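# Flip the keyboard into its well and clip it

## Task

Turn the keyboard upside down and set it into its well with its front tabs slid beneath the palm rest. Then push its back edge down until both clips catch and hold it. Anything already achieved must still hold when the scene ends.

## Robot and tools

Robot: two arms. left_arm carries a left hand and right_arm a right hand; the left hand is the mirror of the right. Each hand has four fingers (little, ring, middle, index) and a thumb with two motors. Base positions in the scene frame: left_arm (-0.025, +0.377, +0.013) m, right_arm (+0.005, -0.310, +0.045) m, each turned slightly about z.

Frames. Scene frame: origin at table-top height midway between the nominal bases, +z up, +x out over the table, left_arm on the +y side. Fixed cameras and the table use it. Reported hand poses and Hand targets are in each arm's own base frame. Commanded offsets run along the current Hand target's own axes. Hand point: 0.05 m in front of the palm and 0.15 m out from the wrist face. Its +z runs along the straight fingers, +y out of the palm, +x across the palm away from the thumb on the right hand (toward the thumb on the left hand). Straight fingertips sit about 0.06 m behind the point along -y and 0.06 to 0.07 m past it along +z. A wrist bracket on the little-finger side can collide with things.

execute_actions(actions, cameras). actions is a list of actions. Each action is a list of up to 15 rows, one per 1/30 s step; a shorter action repeats its last row. Every row is a single list of 28 numbers in [-1, 1] covering both arms: left dx, dy, dz, rx, ry, rz; left little, ring, middle, index, thumb_bend, thumb_turn, force_limit, speed; then the same 14 for the right arm. The six pose numbers are an offset, not a pose: each row is measured from the Hand target at the start of that action (not from the row before). 1.0 equals 0.6 m of travel or 180 degrees; rx, ry, rz form one rotation vector. Sending another offset moves further. Six zeros re-request the current Hand target. Finger and thumb_bend numbers: +1 straight, -1 curled. thumb_turn: +1 beside the palm, -1 across the palm facing the fingers. force_limit maps -1..+1 to about 0..10 N at the fingertip (0..15 N for both thumb motors). speed rises linearly from almost zero at -1 to full at +0.48 and stays full above. There is no keep value: to leave a hand alone, resend its last executed eight numbers (or, before any were sent, hand_measured plus hand_force_limit and hand_speed). For a gentle grip close at speed -0.94 or below. The thumb and fingers grasp items about 0.035 to 0.065 m thick, or a handle down to 0.025 m. cameras: list of names, ["all"], or []; images come by default only when actions is empty.

move(target, speed, blend, blocking, cameras). target is one 28-number row as above, or a list of up to 15 such rows; every row's offsets count from the same starting Hand targets, not from the previous row. speed: path top speed in m/s, 0.002 to 4.3, default 0.25 (rotation capped at twice that in rad/s); one value or one per target. blend: corner rounding in metres for lists, 0 means stop at each. blocking=false returns after about 0.5 s while motion continues. All paths finish together and are capped at 10 s. Paths ignore obstacles and the other arm; faster moves strike harder, and a target set deeper past a contact presses harder. Avoid paths close to an arm's own base; go around.

wait(seconds 0 to 10) lets time pass while holding commands. stop() brakes a running move. zoom_image(camera, region) enlarges part of the latest image of cam_high, cam_left_wrist or cam_right_wrist; region is [x0, y0, x1, y1] in pixels, origin top-left, at most 504 by 504. show_instructions() shows reference pages. finished_scene(scene) ends the current scene irreversibly; scene is its number, an integer from 1 to 2.

Cameras: cam_high, cam_left_wrist, cam_right_wrist, each 672x504.

Result lines: end_effector_position (m) and end_effector_quat_wxyz per arm in its base frame; Hand target (the last commanded pose after clipping, the base for the next offset); joint positions, velocities (may read within noise) and torques (include gravity, offsets and noise). hand_measured, hand_stopped_by (moving, target, force, stalled, fault) and hand_load_n follow the six-motor order; hand_force_limit and hand_speed echo the settings. A lost grip shows as hand_load_n dropping near 0. A move adds a move: line with its ending (done, off_target, moving, held, fault) and limits (paced = clipped pose, held = steps withheld). done means within 10 mm and 2 degrees; neither done nor off_target tells you about contact.

Behaviour: commanded orientation is clipped to 40 degrees from the measured one each step. Friction and gravity often leave the hand 1 to 3 cm (up to 5) short, usually low; the next command asks again, so send the remaining gap as an offset if needed. A blocked arm keeps pushing; to release, command back past the hand point. Motors lock at target or force limit; to tighten, raise force_limit and send a more closed target; to loosen, send a more open one.

Avoid: dropping or releasing moving parts, anything leaving the table, hard hits on fixed or heavy things, overloading fingers, any contact or squeeze between the two arms or hands, long pushes against unreachable poses or stretched holds (motor heat: MOTOR HOT warns, an OVER-TEMPERATURE FAULT makes the arm go limp for 30 to 60 s). Loose objects may occasionally be nudged by outside pushes. Time spent thinking also lets the scene run.

Each tool is called after "Request:" as a command line: name --argument value for each argument, lists and objects as JSON in quotes; but a table of rows of numbers goes row by row, as --pt "numbers of a row", without its own name.

Reference images:

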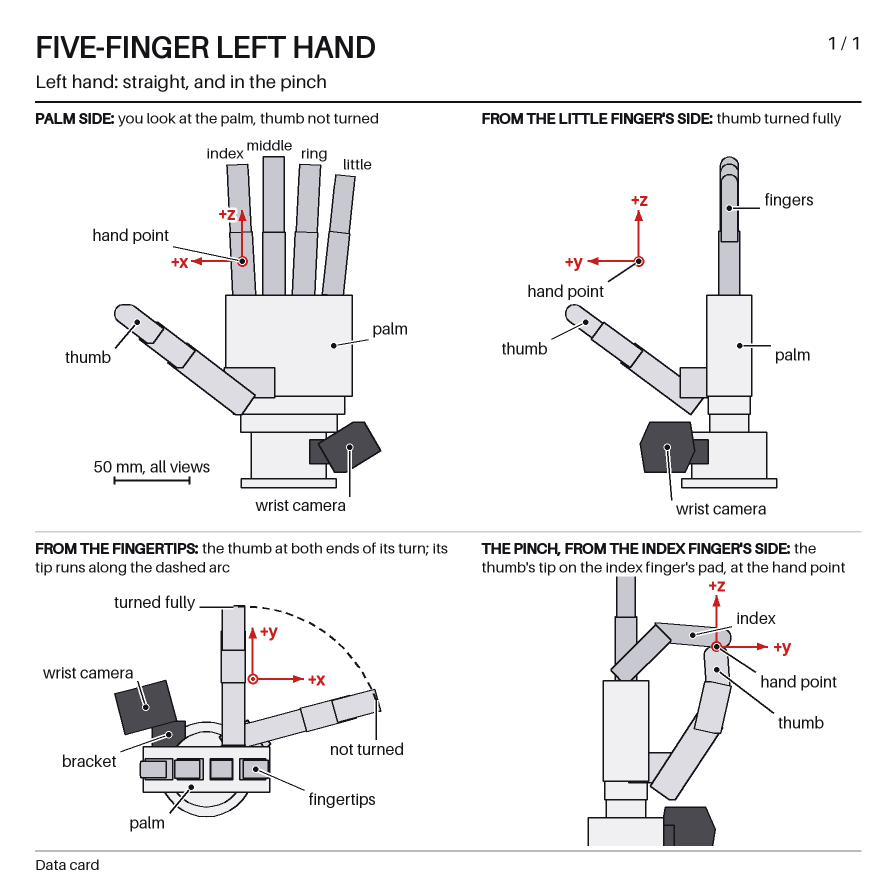

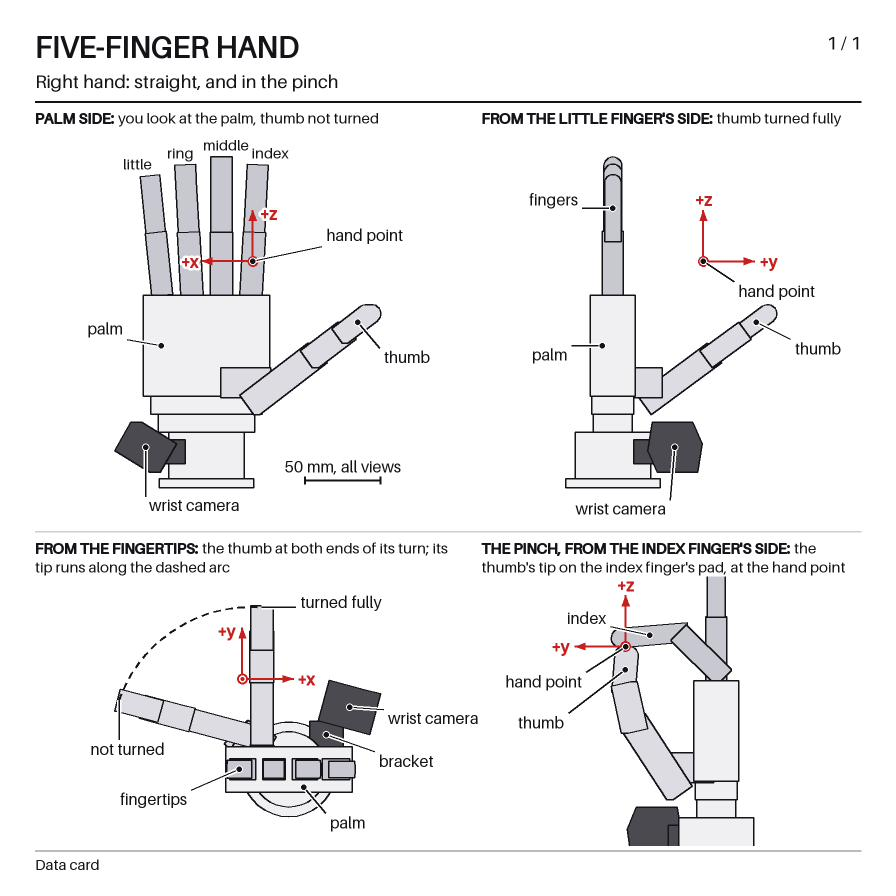

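## Session

Request:
execute_actions --actions '[]'

Scene clock: 0.00 s.
left_arm: end_effector_position=(+0.7014, -0.1196, +0.1361) hand_measured=(+1.000, +1.000, +1.000, +1.000, +1.000, +1.000) hand_load_n=(+0.0, +0.0, +0.0, +0.0, +0.0, +0.0) hand_stopped_by=(target, target, target, target, target, target) hand_force_limit=0.00 hand_speed=-0.80 end_effector_quat_wxyz=(-0.011, +0.985, -0.174, +0.010) | right_arm: end_effector_position=(+0.2309, +0.1453, +0.0874) hand_measured=(+1.000, +1.000, +1.000, +1.000, +1.000, +1.000) hand_load_n=(+0.0, +0.0, +0.0, +0.0, +0.0, +0.0) hand_stopped_by=(target, target, target, target, target, target) hand_force_limit=0.00 hand_speed=-0.80 end_effector_quat_wxyz=(-0.304, -0.581, +0.743, -0.136)
Joint positions: left_arm=[-0.08 2.23 2.274 -1.593 -0.019 -1.301] | right_arm=[0.557 1.637 1.101 -1.643 0.321 0.902]
Joint velocities: within noise
Joint torques (N m): no reading
Heat: left arm: hottest shoulder 23 °C; right arm: hottest shoulder 23 °C.
Hand target: left_arm +0.7080, -0.1202, +0.1509; -0.012, +0.984, -0.174, +0.027 | right_arm +0.2366, +0.1488, +0.0901; -0.297, -0.581, +0.745, -0.137

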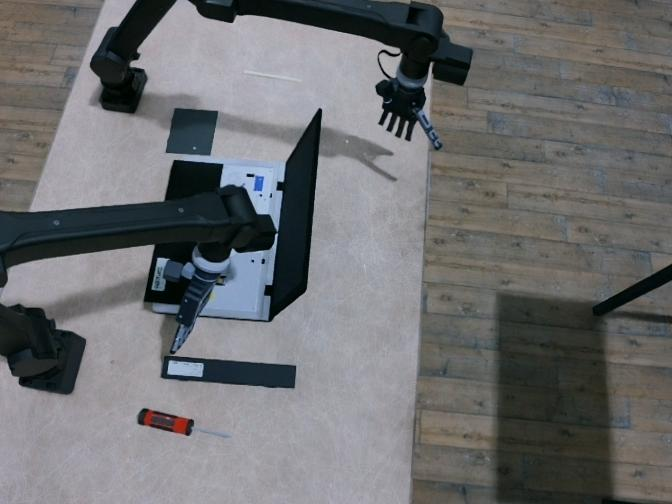

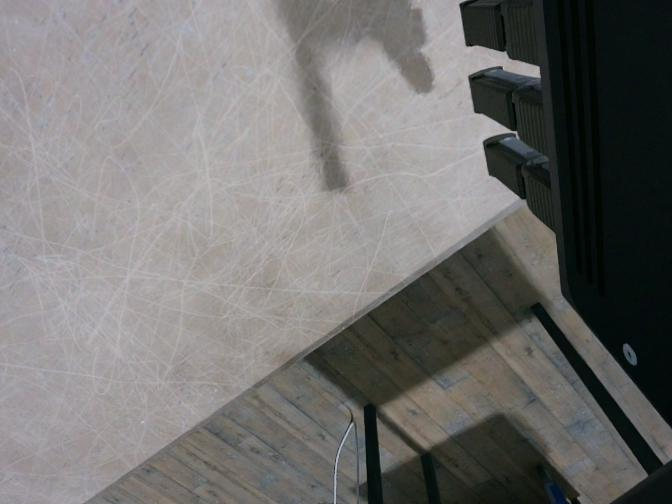

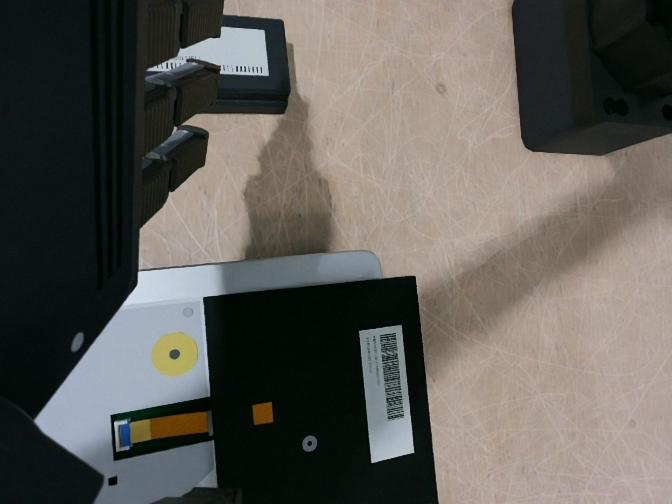

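Request:
zoom_image --camera "cam_high" --region '[120, 90, 340, 255]'

Request:
zoom_image --camera "cam_high" --region '[120, 240, 340, 405]'

Request:
zoom_image --camera "cam_right_wrist" --region '[0, 200, 504, 504]'

Scaled by 2.291 from the camera's 672x504 image, which has a finer 960x720 frame.

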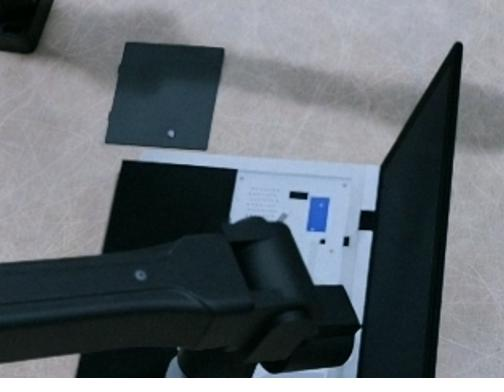

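Scaled by 2.291 from the camera's 672x504 image, which has a finer 960x720 frame.

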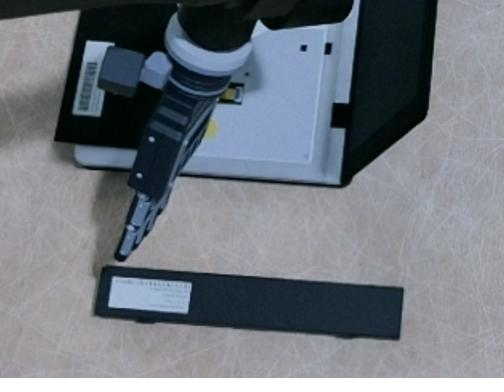

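Scaled by 1.000.

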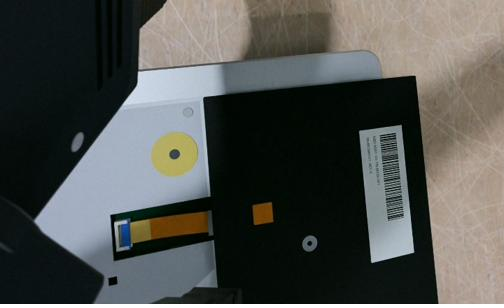

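Request:
move --target '[0,0,0,0,0,0,1,1,1,1,1,1,0,-0.8, 0.727,-0.057,0,0,0,0,1,1,1,1,1,1,0,-0.8]' --speed 0.3 --cameras '["all"]'

Scene clock: 36.70 s.
left_arm: end_effector_position=(+0.7014, -0.1196, +0.1361) hand_measured=(+1.000, +1.000, +1.000, +1.000, +1.000, +1.000) hand_load_n=(+0.0, +0.0, +0.0, +0.0, +0.0, +0.0) hand_stopped_by=(target, target, target, target, target, target) hand_force_limit=0.00 hand_speed=-0.80 end_effector_quat_wxyz=(-0.011, +0.985, -0.174, +0.010) | right_arm: end_effector_position=(+0.1992, -0.1973, +0.3312) hand_measured=(+1.000, +1.000, +1.000, +1.000, +1.000, +1.000) hand_load_n=(+0.0, +0.0, +0.0, +0.0, +0.0, +0.0) hand_stopped_by=(target, target, target, target, target, target) hand_force_limit=0.00 hand_speed=-0.80 end_effector_quat_wxyz=(-0.266, -0.599, +0.734, -0.179)
Joint positions: left_arm=[-0.08 2.23 2.274 -1.593 -0.019 -1.301] | right_arm=[-0.399 1.155 1.34 -1.676 0.649 -0.223]
Joint torques (N m): left_arm=[1.73 -20.66 10.8 0.38 -0.03 -0.03] | right_arm=[-0.79 -5.13 11.71 0.14 0.8 -0.17]
Heat: left arm: hottest shoulder 26 °C; right arm: hottest shoulder 24 °C.
Hand target: left_arm +0.7080, -0.1202, +0.1509; -0.012, +0.984, -0.174, +0.027 | right_arm +0.2047, -0.2034, +0.3476; -0.297, -0.581, +0.745, -0.137
Off the commanded pose: left_arm 0.016 m, 2 deg | right_arm 0.018 m, 6 deg.
joint sent to its limit (right arm) — joint 4 (wrist pitch), lower limit. The joint targets are off in orientation, not in position.
move: off_target (left_arm, right_arm)

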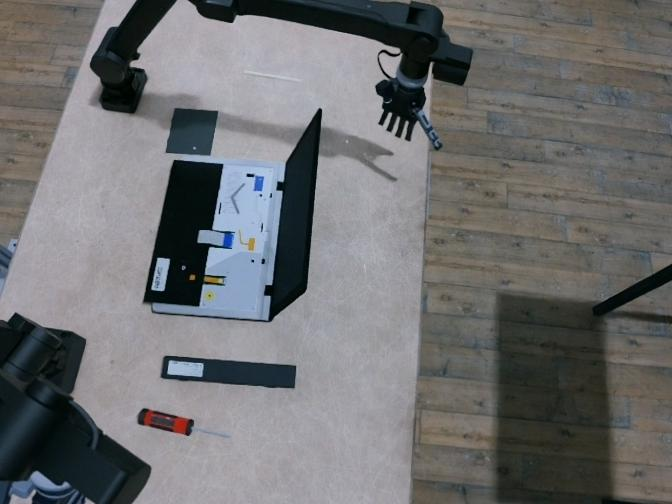

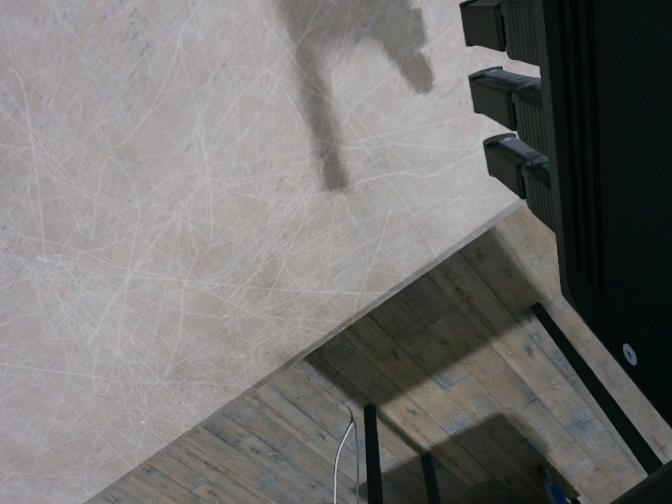

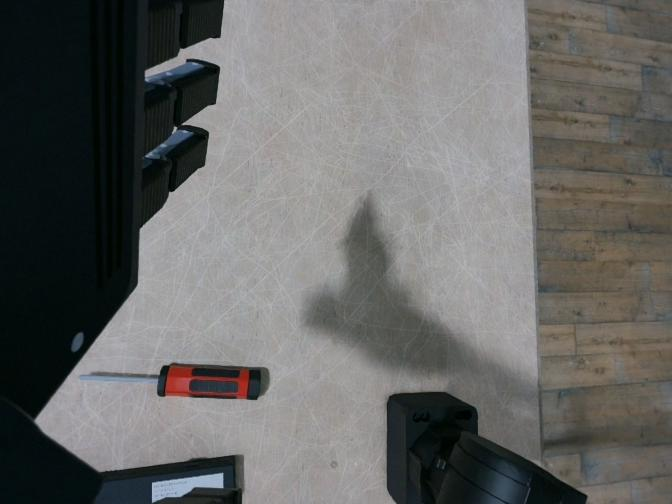

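Request:
zoom_image --camera "cam_high" --region '[135, 145, 335, 335]'

Request:
zoom_image --camera "cam_high" --region '[185, 155, 285, 245]'

Request:
zoom_image --camera "cam_high" --region '[135, 235, 235, 325]'

Scaled by 2.520 from the camera's 672x504 image, which has a finer 960x720 frame.

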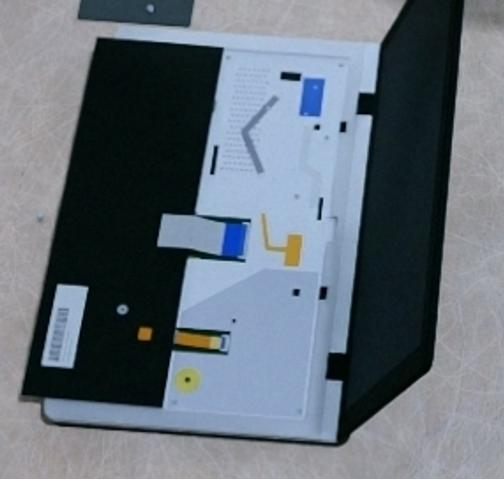

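Scaled by 5.040 from the camera's 672x504 image, which has a finer 960x720 frame.

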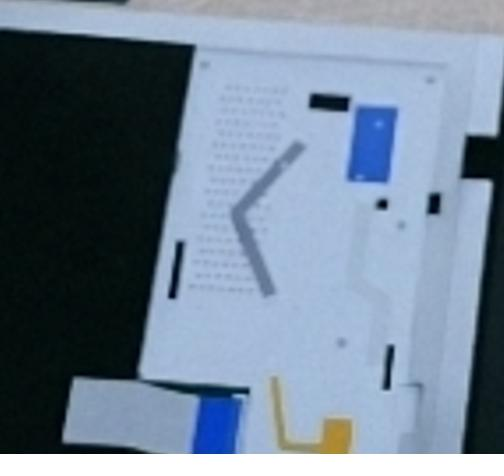

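Scaled by 5.040 from the camera's 672x504 image, which has a finer 960x720 frame.

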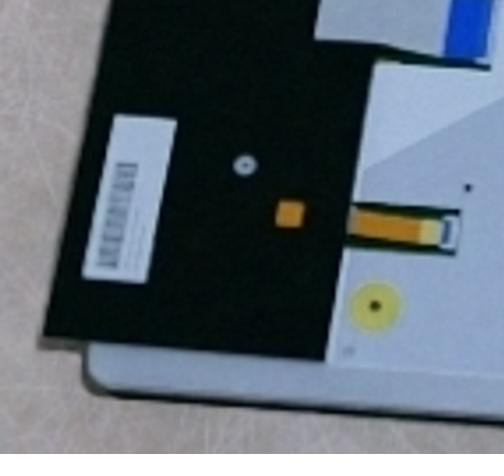

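Request:
zoom_image --camera "cam_high" --region '[360, 30, 480, 160]'

Request:
zoom_image --camera "cam_high" --region '[80, 0, 200, 130]'

Request:
zoom_image --camera "cam_high" --region '[0, 300, 160, 504]'

Scaled by 3.877 from the camera's 672x504 image, which has a finer 960x720 frame.

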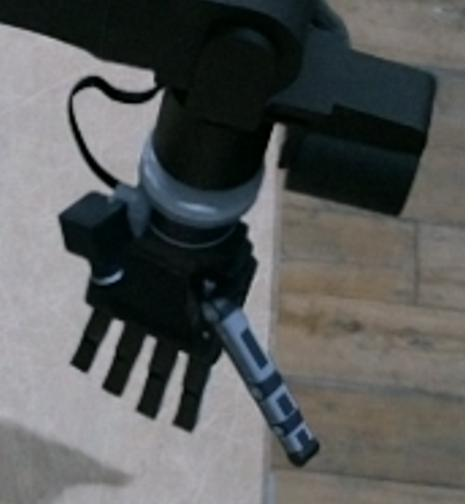

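Scaled by 3.877 from the camera's 672x504 image, which has a finer 960x720 frame.

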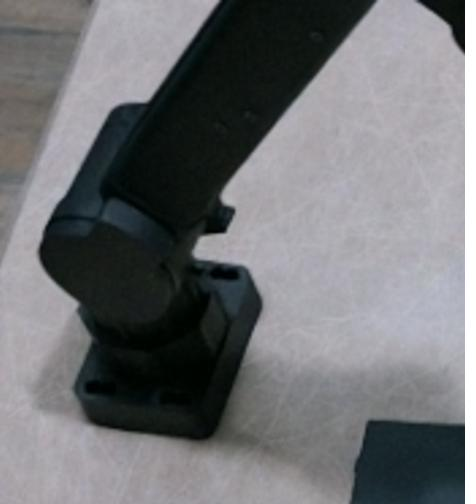

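Scaled by 2.471 from the camera's 672x504 image, which has a finer 960x720 frame.

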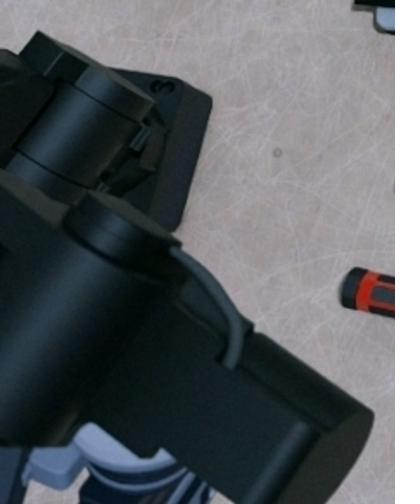

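Request:
move --pt "0 0 0 0 0 0 1 1 1 1 1 1 0 -0.8 -0.5405 0.082 -0.2555 0.3135 -0.2219 0.007 1 1 1 1 1 1 0 -0.8" --pt "0 0 0 0 0 0 1 1 1 1 1 1 0 -0.8 -0.755 0.408 -0.234 0.3135 -0.2219 0.007 1 1 1 1 1 1 0 -0.8" --speed 0.3 --blend 0.03 --cameras '["all"]'

Scene clock: 309.13 s.
left_arm: end_effector_position=(+0.7014, -0.1196, +0.1361) hand_measured=(+1.000, +1.000, +1.000, +1.000, +1.000, +1.000) hand_load_n=(+0.0, +0.0, +0.0, +0.0, +0.0, +0.0) hand_stopped_by=(target, target, target, target, target, target) hand_force_limit=0.00 hand_speed=-0.80 end_effector_quat_wxyz=(-0.011, +0.985, -0.174, +0.010) | right_arm: end_effector_position=(+0.0825, +0.2833, +0.2024) hand_measured=(+1.000, +1.000, +1.000, +1.000, +1.000, +1.000) hand_load_n=(+0.0, +0.0, +0.0, +0.0, +0.0, -0.5) hand_stopped_by=(target, target, target, target, target, target) hand_force_limit=0.00 hand_speed=-0.80 end_effector_quat_wxyz=(-0.256, +0.660, -0.648, +0.282)
Joint positions: left_arm=[-0.08 2.23 2.274 -1.593 -0.019 -1.301] | right_arm=[1.616 1.032 0.946 -1.57 0.778 1.633]
Joint torques (N m): left_arm=[1.67 -20.72 10.81 0.38 -0.04 -0.04] | right_arm=[1.14 -2.96 11.86 -0.13 0.87 0.1]
Heat: left arm: hottest shoulder 31 °C; right arm: hottest elbow 33 °C.
Hand target: left_arm +0.7080, -0.1202, +0.1509; -0.012, +0.984, -0.174, +0.027 | right_arm +0.0794, +0.2994, +0.2202; -0.270, +0.653, -0.654, +0.270
Off the commanded pose: left_arm 0.016 m, 2 deg | right_arm 0.024 m, 2 deg.
move: off_target (left_arm, right_arm)

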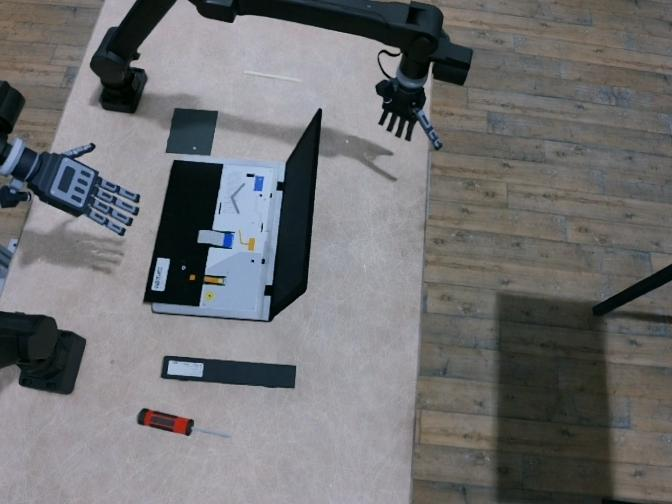

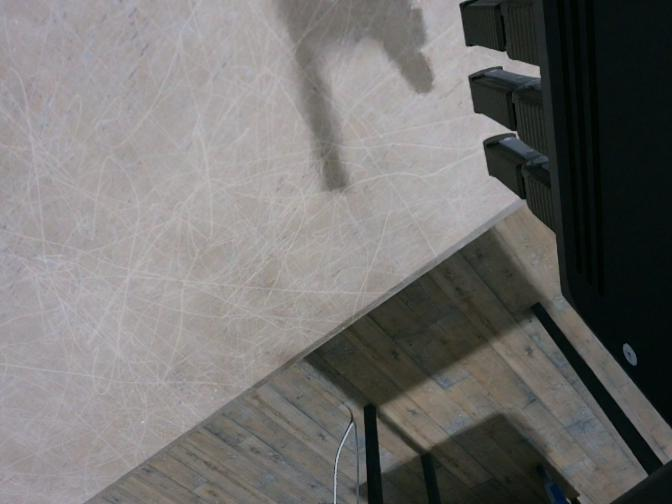

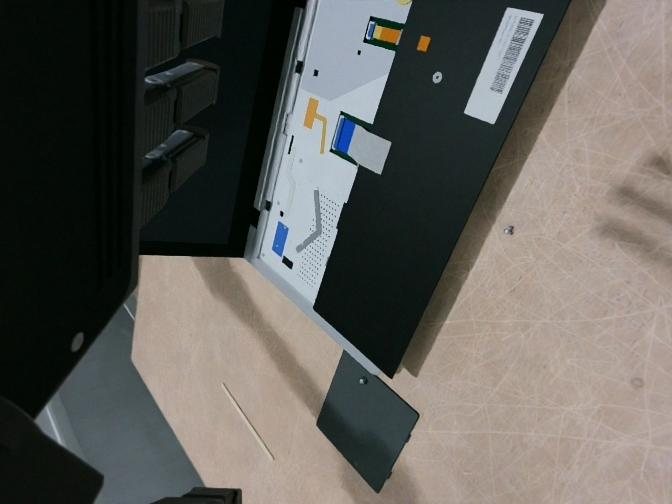

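Request:
zoom_image --camera "cam_right_wrist" --region '[240, 0, 580, 390]'

Request:
zoom_image --camera "cam_high" --region '[10, 130, 240, 330]'

Scaled by 1.292 from the camera's 672x504 image, which has a finer 960x720 frame.

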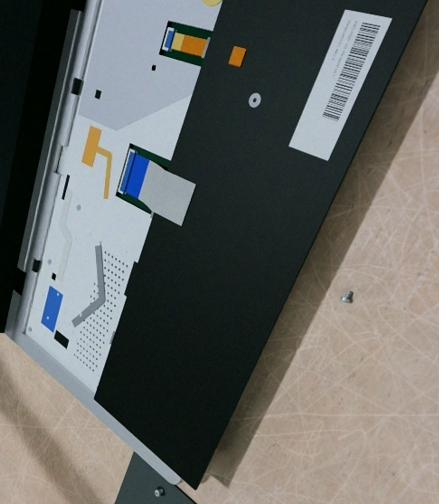

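Scaled by 2.191 from the camera's 672x504 image, which has a finer 960x720 frame.

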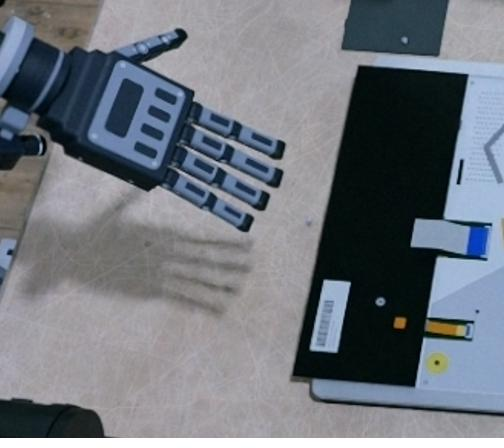

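Request:
move --target '[0,0,0,0,0,0,1,1,1,1,1,1,0,-0.8, -0.1117,0.3347,0.0778,0.0556,-0.0196,-0.0196,1,1,1,1,1,1,0,-0.8]' --speed 0.2 --cameras '["all"]'

Scene clock: 373.60 s.
left_arm: end_effector_position=(+0.7014, -0.1196, +0.1361) hand_measured=(+1.000, +1.000, +1.000, +1.000, +1.000, +1.000) hand_load_n=(+0.0, +0.0, +0.0, +0.5, -0.5, +0.0) hand_stopped_by=(target, target, target, target, target, target) hand_force_limit=0.00 hand_speed=-0.80 end_effector_quat_wxyz=(-0.011, +0.985, -0.174, +0.010) | right_arm: end_effector_position=(-0.0226, +0.3534, +0.0431) hand_measured=(+1.000, +1.000, +1.000, +1.000, +1.000, +1.000) hand_load_n=(+0.0, +0.0, +0.0, +0.0, +0.0, +0.0) hand_stopped_by=(target, target, target, target, target, target) hand_force_limit=0.00 hand_speed=-0.80 end_effector_quat_wxyz=(-0.326, +0.665, -0.589, +0.323)
Joint positions: left_arm=[-0.08 2.23 2.274 -1.593 -0.019 -1.301] | right_arm=[1.995 1.554 0.88 -1.359 0.869 2.093]
Joint torques (N m): left_arm=[1.55 -20.6 10.8 0.38 -0.04 -0.04] | right_arm=[0.56 -8.29 7.75 0.01 0.85 0.16]
Heat: left arm: hottest shoulder 31 °C; right arm: hottest elbow 37 °C.
Hand target: left_arm +0.7080, -0.1202, +0.1509; -0.012, +0.984, -0.174, +0.027 | right_arm -0.0298, +0.3666, +0.0454; -0.338, +0.655, -0.599, +0.314
Off the commanded pose: left_arm 0.016 m, 2 deg | right_arm 0.015 m, 2 deg.
joint sent to its limit (right arm) — joint 6 (wrist roll), upper limit. The joint targets still meet the commanded pose.
move: off_target (left_arm, right_arm)

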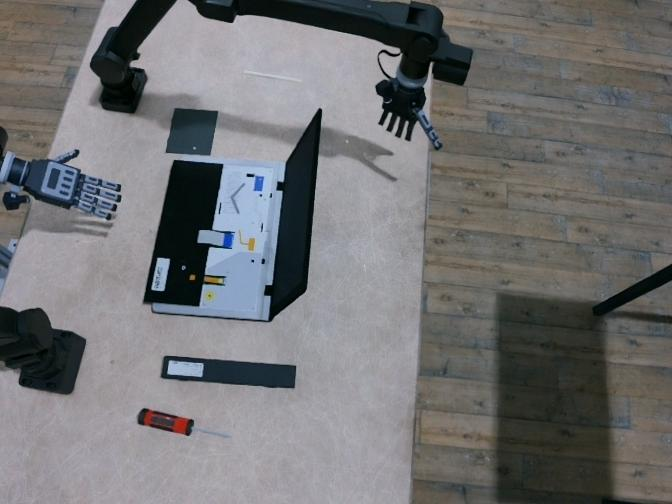

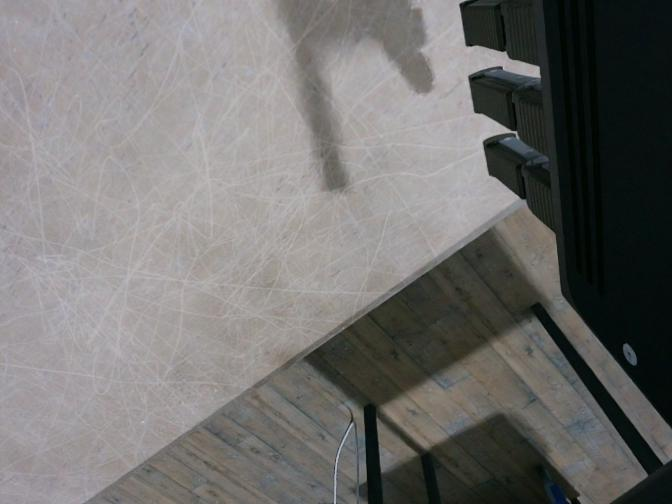

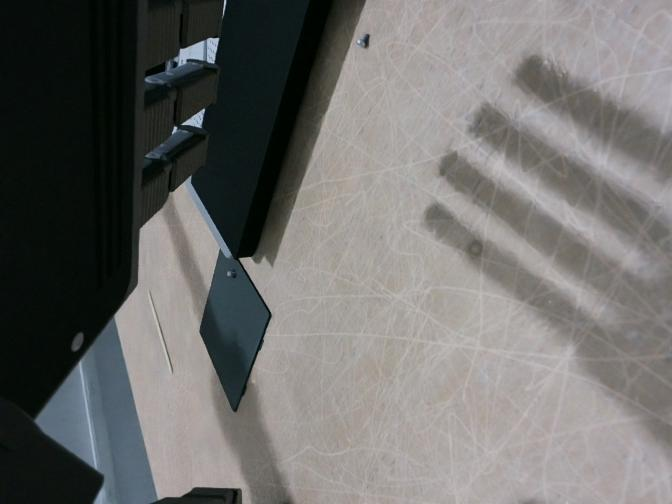

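Request:
move --target '[0,0,0,0,0,0,1,1,1,1,1,1,0,-0.8, 0.0737,0.0273,0.1645,0,0,0,1,1,1,1,1,1,0,-0.8]' --speed 0.15 --cameras '["all"]'

Request:
zoom_image --camera "cam_high" --region '[60, 130, 240, 310]'

Scene clock: 409.70 s.
left_arm: end_effector_position=(+0.7014, -0.1196, +0.1361) hand_measured=(+1.000, +1.000, +1.000, +1.000, +1.000, +1.000) hand_load_n=(+0.0, +0.0, +0.0, +0.0, +0.0, +0.0) hand_stopped_by=(target, target, target, target, target, target) hand_force_limit=0.00 hand_speed=-0.80 end_effector_quat_wxyz=(-0.011, +0.985, -0.174, +0.010) | right_arm: end_effector_position=(+0.0417, +0.3299, -0.0237) hand_measured=(+1.000, +1.000, +1.000, +1.000, +1.000, +1.000) hand_load_n=(+0.0, +0.0, +0.0, +0.0, +0.0, +0.0) hand_stopped_by=(target, target, target, target, target, target) hand_force_limit=0.00 hand_speed=-0.80 end_effector_quat_wxyz=(-0.340, +0.653, -0.601, +0.311)
Joint positions: left_arm=[-0.08 2.23 2.274 -1.593 -0.019 -1.301] | right_arm=[1.841 1.554 0.645 -0.917 0.934 1.887]
Joint torques (N m): left_arm=[1.67 -20.66 10.8 0.36 -0.04 -0.03] | right_arm=[-0.15 -8.59 4.62 0.36 0.91 -0.17]
Heat: left arm: hottest shoulder 31 °C; right arm: hottest elbow 32 °C.
Hand target: left_arm +0.7080, -0.1202, +0.1509; -0.012, +0.984, -0.174, +0.027 | right_arm +0.0452, +0.3282, -0.0244; -0.338, +0.655, -0.599, +0.314
Off the commanded pose: left_arm 0.016 m, 2 deg | right_arm 0.004 m, 0 deg.
move: off_target (left_arm)

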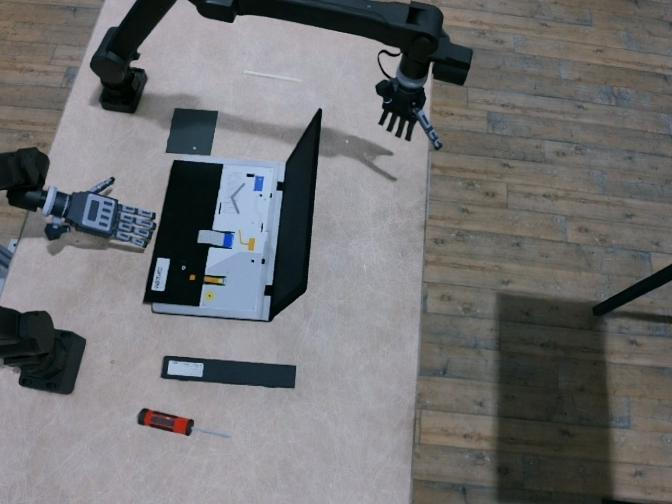

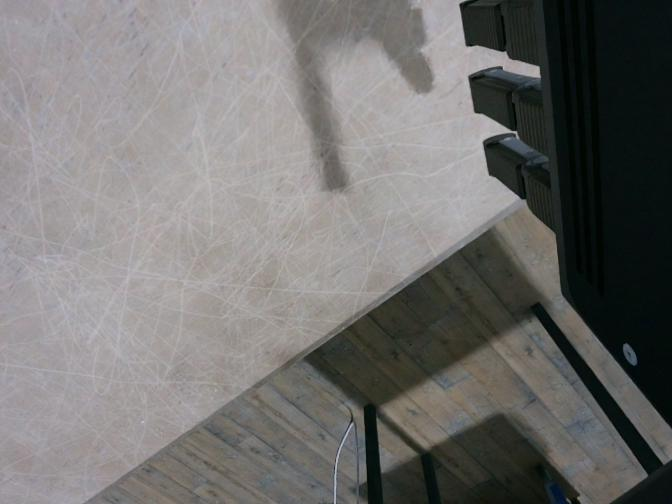

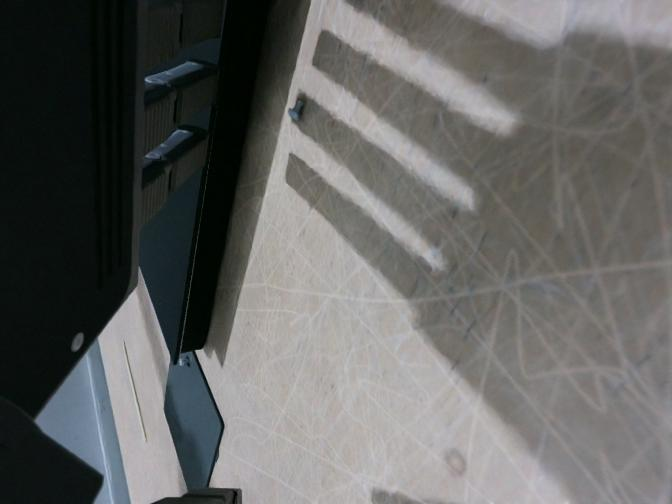

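Scaled by 2.800 from the camera's 672x504 image, which has a finer 960x720 frame.

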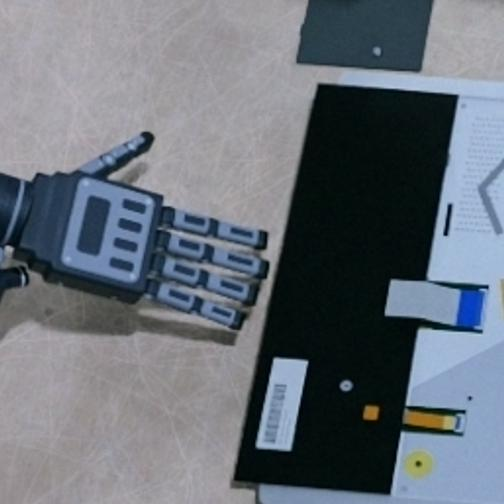

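Request:
move --target '[0,0,0,0,0,0,1,1,1,1,1,1,0,-0.8, 0,0.0273,0.0191,0,0,0,1,1,1,1,1,1,0,-0.8]' --speed 0.05 --cameras '["cam_high","cam_right_wrist"]'

Request:
zoom_image --camera "cam_high" --region '[60, 130, 240, 310]'

Scene clock: 422.13 s.
left_arm: end_effector_position=(+0.7014, -0.1196, +0.1361) hand_measured=(+1.000, +1.000, +1.000, +1.000, +1.000, +1.000) hand_load_n=(+0.0, +0.0, +0.0, +0.0, +0.0, +0.0) hand_stopped_by=(target, target, target, target, target, target) hand_force_limit=0.00 hand_speed=-0.80 end_effector_quat_wxyz=(-0.011, +0.985, -0.174, +0.010) | right_arm: end_effector_position=(+0.0410, +0.3323, -0.0382) hand_measured=(+1.000, +1.000, +1.000, +1.000, +1.000, +1.000) hand_load_n=(+0.0, +0.0, +0.0, +0.0, +0.0, -0.5) hand_stopped_by=(target, target, target, target, target, target) hand_force_limit=0.00 hand_speed=-0.80 end_effector_quat_wxyz=(-0.344, +0.651, -0.604, +0.305)
Joint positions: left_arm=[-0.08 2.23 2.274 -1.593 -0.019 -1.301] | right_arm=[1.841 1.592 0.63 -0.846 0.934 1.886]
Joint torques (N m): left_arm=[1.55 -20.6 10.81 0.38 -0.05 -0.04] | right_arm=[-0.62 -6.89 4.4 0.4 0.89 -0.14]
Heat: left arm: hottest shoulder 31 °C; right arm: hottest elbow 30 °C.
Hand target: left_arm +0.7080, -0.1202, +0.1509; -0.012, +0.984, -0.174, +0.027 | right_arm +0.0451, +0.3280, -0.0445; -0.338, +0.655, -0.599, +0.314
Off the commanded pose: left_arm 0.016 m, 2 deg | right_arm 0.009 m, 1 deg.
move: off_target (left_arm)
Images, in order (width x height): cam_high 672x504, cam_right_wrist 672x504.

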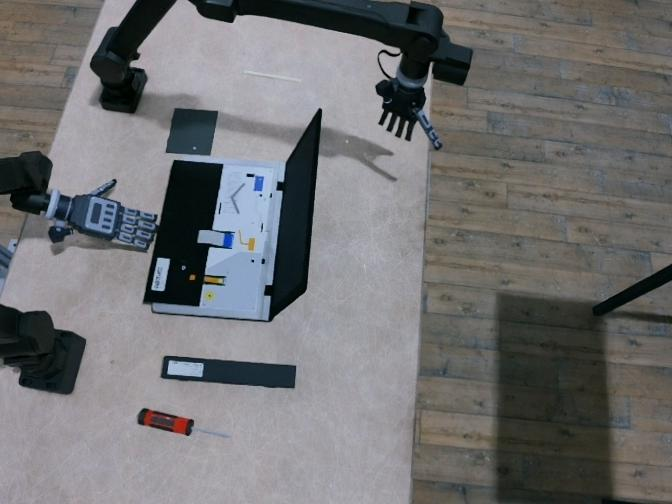

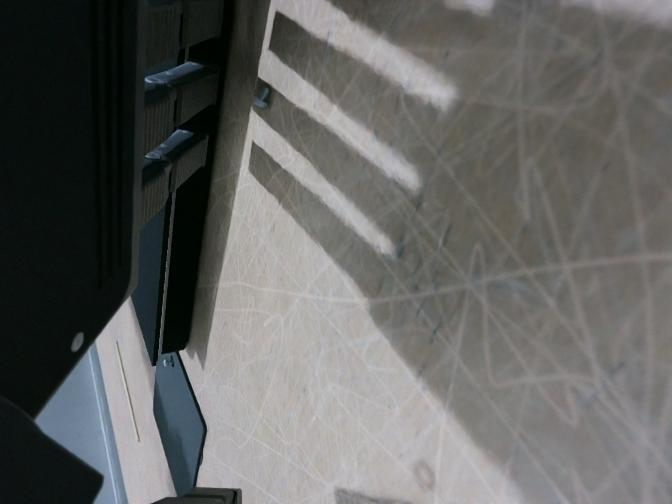

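Scaled by 2.800 from the camera's 672x504 image, which has a finer 960x720 frame.

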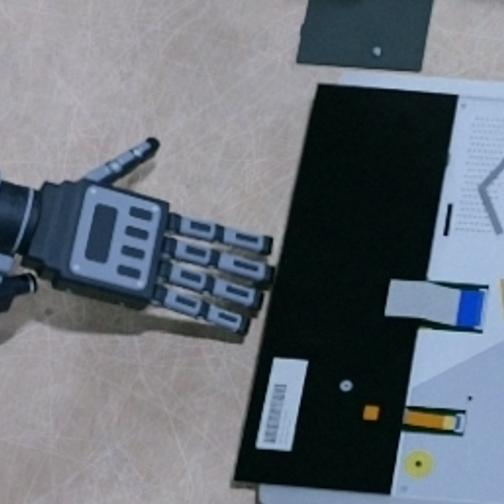

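Request:
move --target '[0,0,0,0,0,0,1,1,1,1,1,1,0,-0.8, 0,0.0164,0.0115,0,0,0,1,1,1,1,1,1,0,-0.8]' --speed 0.05 --cameras '["cam_high","cam_right_wrist"]'

Request:
zoom_image --camera "cam_right_wrist" --region '[100, 0, 400, 220]'

Scene clock: 429.63 s.
left_arm: end_effector_position=(+0.7014, -0.1196, +0.1361) hand_measured=(+1.000, +1.000, +1.000, +1.000, +1.000, +1.000) hand_load_n=(+0.0, +0.0, +0.0, +0.0, +0.0, +0.0) hand_stopped_by=(target, target, target, target, target, target) hand_force_limit=0.00 hand_speed=-0.80 end_effector_quat_wxyz=(-0.011, +0.985, -0.174, +0.010) | right_arm: end_effector_position=(+0.0409, +0.3327, -0.0499) hand_measured=(+1.000, +1.000, +1.000, +1.000, +1.000, +1.000) hand_load_n=(+0.0, +0.0, +0.0, +0.0, +0.0, +0.0) hand_stopped_by=(target, target, target, target, target, target) hand_force_limit=0.00 hand_speed=-0.80 end_effector_quat_wxyz=(-0.344, +0.651, -0.604, +0.304)
Joint positions: left_arm=[-0.08 2.23 2.274 -1.593 -0.019 -1.301] | right_arm=[1.841 1.627 0.624 -0.804 0.934 1.886]
Joint torques (N m): left_arm=[1.61 -20.66 10.82 0.35 -0.04 -0.03] | right_arm=[-0.62 -6.83 4.05 0.5 0.9 -0.15]
Heat: left arm: hottest shoulder 31 °C; right arm: hottest elbow 30 °C.
Hand target: left_arm +0.7080, -0.1202, +0.1509; -0.012, +0.984, -0.174, +0.027 | right_arm +0.0452, +0.3279, -0.0564; -0.338, +0.655, -0.599, +0.314
Off the commanded pose: left_arm 0.016 m, 2 deg | right_arm 0.009 m, 2 deg.
move: off_target (left_arm)
Images, in order (width x height): cam_high 672x504, cam_right_wrist 672x504.

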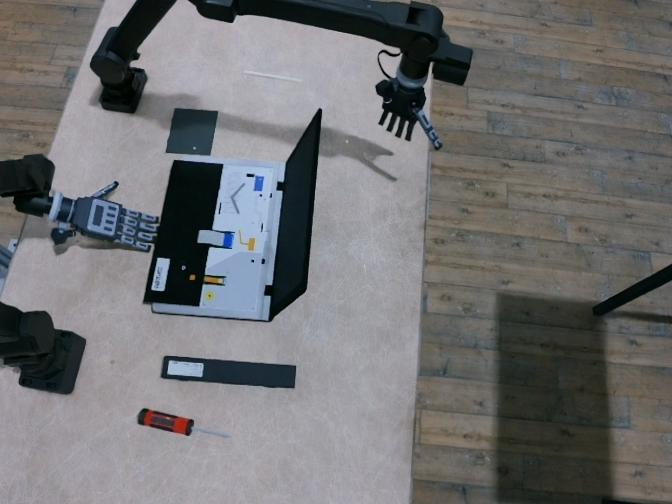

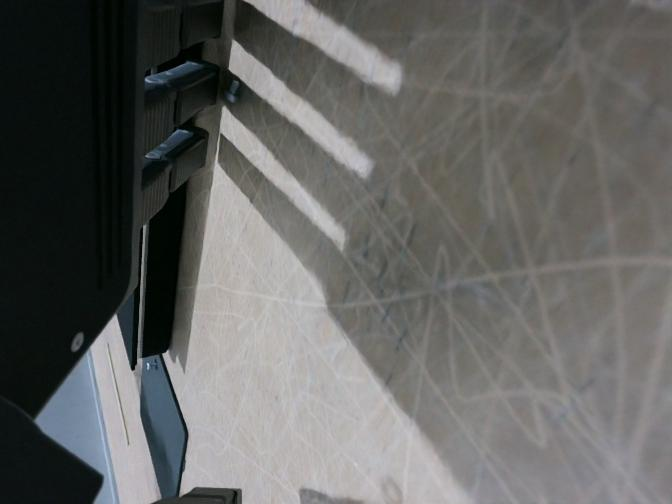

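Scaled by 1.680 from the camera's 672x504 image, which has a finer 960x720 frame.

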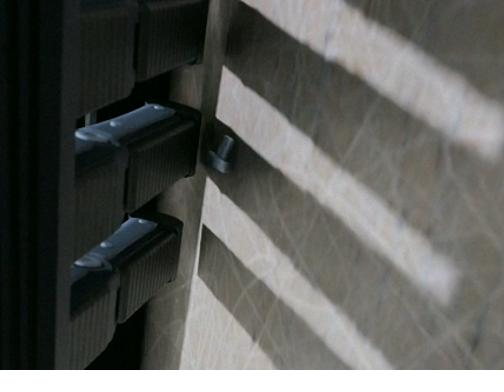

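Request:
move --target '[0,0,0,0,0,0,1,1,1,1,1,1,0,-0.8, 0.0007,-0.0187,0.044,0,0,0,1,1,1,1,1,1,0,-0.8]' --speed 0.05 --cameras '["cam_high","cam_right_wrist"]'

Request:
zoom_image --camera "cam_right_wrist" --region '[50, 0, 350, 400]'

Request:
zoom_image --camera "cam_high" --region '[60, 130, 240, 310]'

Scene clock: 441.30 s.
left_arm: end_effector_position=(+0.7014, -0.1196, +0.1361) hand_measured=(+1.000, +1.000, +1.000, +1.000, +1.000, +1.000) hand_load_n=(+0.0, +0.0, +0.0, +0.0, +0.0, +0.0) hand_stopped_by=(target, target, target, target, target, target) hand_force_limit=0.00 hand_speed=-0.80 end_effector_quat_wxyz=(-0.011, +0.985, -0.174, +0.010) | right_arm: end_effector_position=(+0.0623, +0.3332, -0.0551) hand_measured=(+1.000, +1.000, +1.000, +1.000, +1.000, +1.000) hand_load_n=(-0.5, +0.0, +0.5, +0.0, +0.0, +0.0) hand_stopped_by=(target, target, target, target, target, target) hand_force_limit=0.00 hand_speed=-0.80 end_effector_quat_wxyz=(-0.347, +0.658, -0.593, +0.309)
Joint positions: left_arm=[-0.08 2.23 2.274 -1.593 -0.019 -1.301] | right_arm=[1.775 1.62 0.589 -0.677 0.959 1.742]
Joint torques (N m): left_arm=[1.61 -20.66 10.76 0.36 -0.04 -0.03] | right_arm=[-2.32 -7.18 3.82 1.74 0.58 -0.27]
Heat: left arm: hottest shoulder 31 °C; right arm: hottest elbow 29 °C.
Hand target: left_arm +0.7080, -0.1202, +0.1509; -0.012, +0.984, -0.174, +0.027 | right_arm +0.0731, +0.3300, -0.0625; -0.338, +0.655, -0.599, +0.314
Off the commanded pose: left_arm 0.016 m, 2 deg | right_arm 0.013 m, 1 deg.
move: off_target (left_arm, right_arm)
Images, in order (width x height): cam_high 672x504, cam_right_wrist 672x504.

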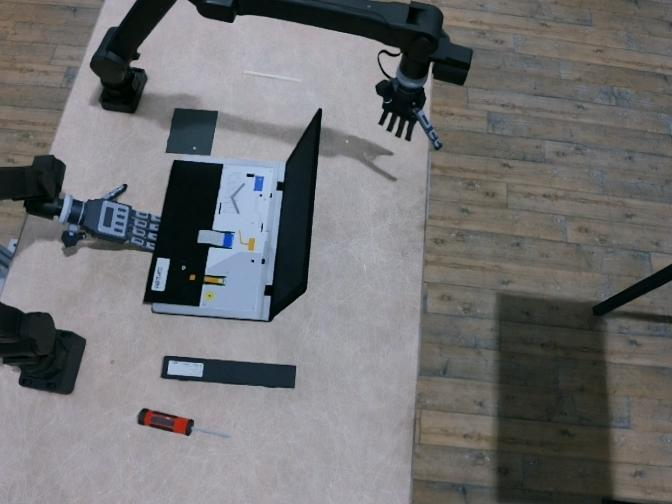

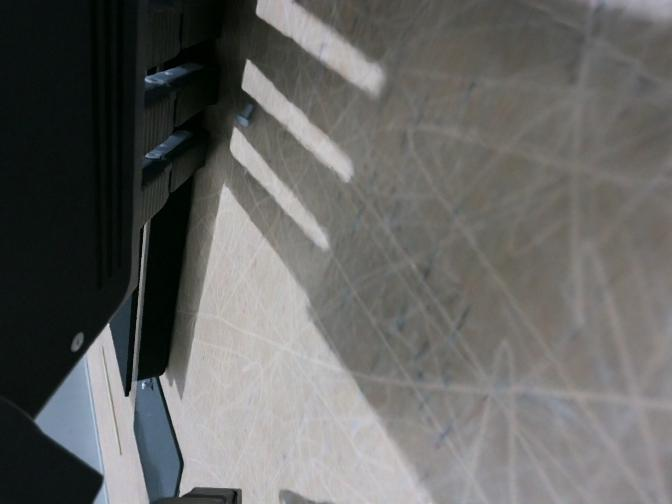

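Scaled by 1.260 from the camera's 672x504 image, which has a finer 960x720 frame.

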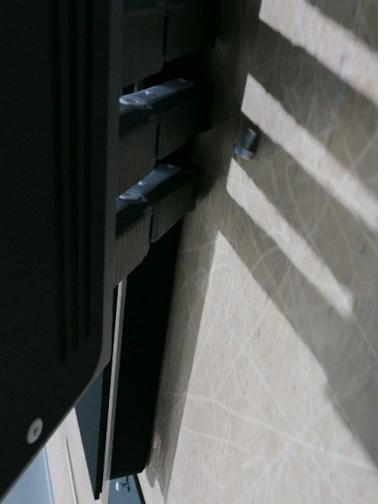

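Scaled by 2.800 from the camera's 672x504 image, which has a finer 960x720 frame.

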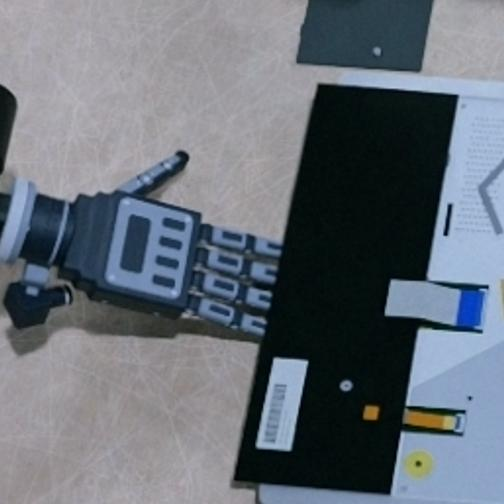

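Request:
move --target '[0,0,0,0,0,0,1,1,1,1,1,1,0,-0.8, 0,-0.0614,-0.043,0,0,0,1,1,1,1,1,1,0,-0.8]' --speed 0.06 --cameras '["cam_high","cam_right_wrist"]'

Request:
zoom_image --camera "cam_high" --region '[60, 130, 240, 310]'

Scene clock: 452.23 s.
left_arm: end_effector_position=(+0.7014, -0.1196, +0.1361) hand_measured=(+1.000, +1.000, +1.000, +1.000, +1.000, +1.000) hand_load_n=(-0.5, +0.0, +0.0, +0.0, +0.0, +0.0) hand_stopped_by=(target, target, target, target, target, target) hand_force_limit=0.00 hand_speed=-0.80 end_effector_quat_wxyz=(-0.011, +0.985, -0.174, +0.010) | right_arm: end_effector_position=(+0.0704, +0.3218, -0.0269) hand_measured=(+1.000, +1.000, +1.000, +1.000, +1.000, +1.000) hand_load_n=(-1.0, +0.0, +0.0, +0.0, +0.0, -0.5) hand_stopped_by=(target, target, target, target, target, target) hand_force_limit=0.00 hand_speed=-0.80 end_effector_quat_wxyz=(-0.334, +0.657, -0.599, +0.315)
Joint positions: left_arm=[-0.08 2.23 2.274 -1.593 -0.019 -1.301] | right_arm=[1.748 1.511 0.589 -0.792 0.946 1.729]
Joint torques (N m): left_arm=[1.49 -20.72 10.8 0.36 -0.04 -0.03] | right_arm=[-0.56 -8.41 6.49 -0.51 1.09 -0.18]
Heat: left arm: hottest shoulder 31 °C; right arm: hottest elbow 28 °C.
Hand target: left_arm +0.7080, -0.1202, +0.1509; -0.012, +0.984, -0.174, +0.027 | right_arm +0.0731, +0.3303, -0.0175; -0.338, +0.655, -0.599, +0.314
Off the commanded pose: left_arm 0.016 m, 2 deg | right_arm 0.013 m, 1 deg.
move: off_target (left_arm, right_arm)
Images, in order (width x height): cam_high 672x504, cam_right_wrist 672x504.

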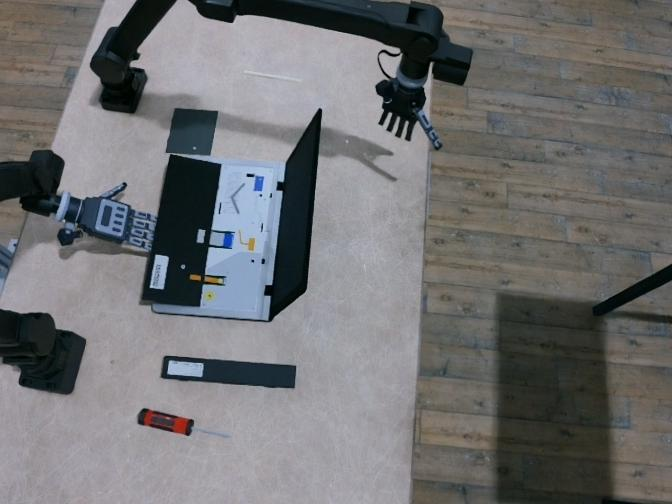

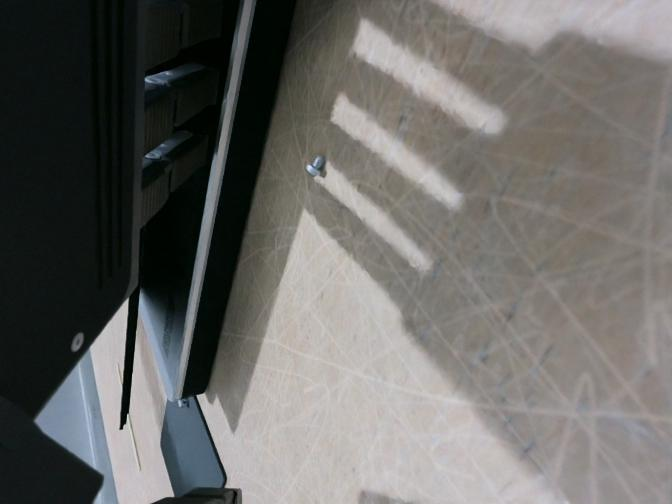

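Scaled by 2.800 from the camera's 672x504 image, which has a finer 960x720 frame.

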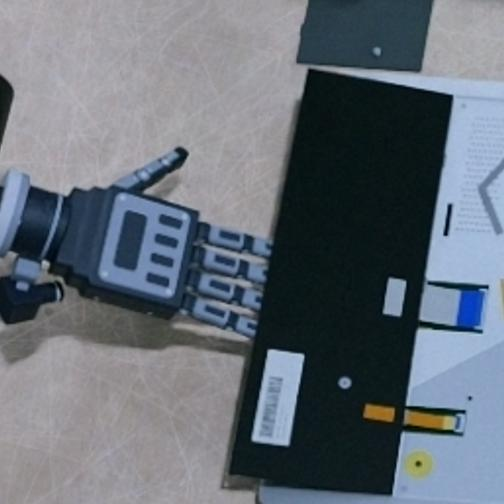

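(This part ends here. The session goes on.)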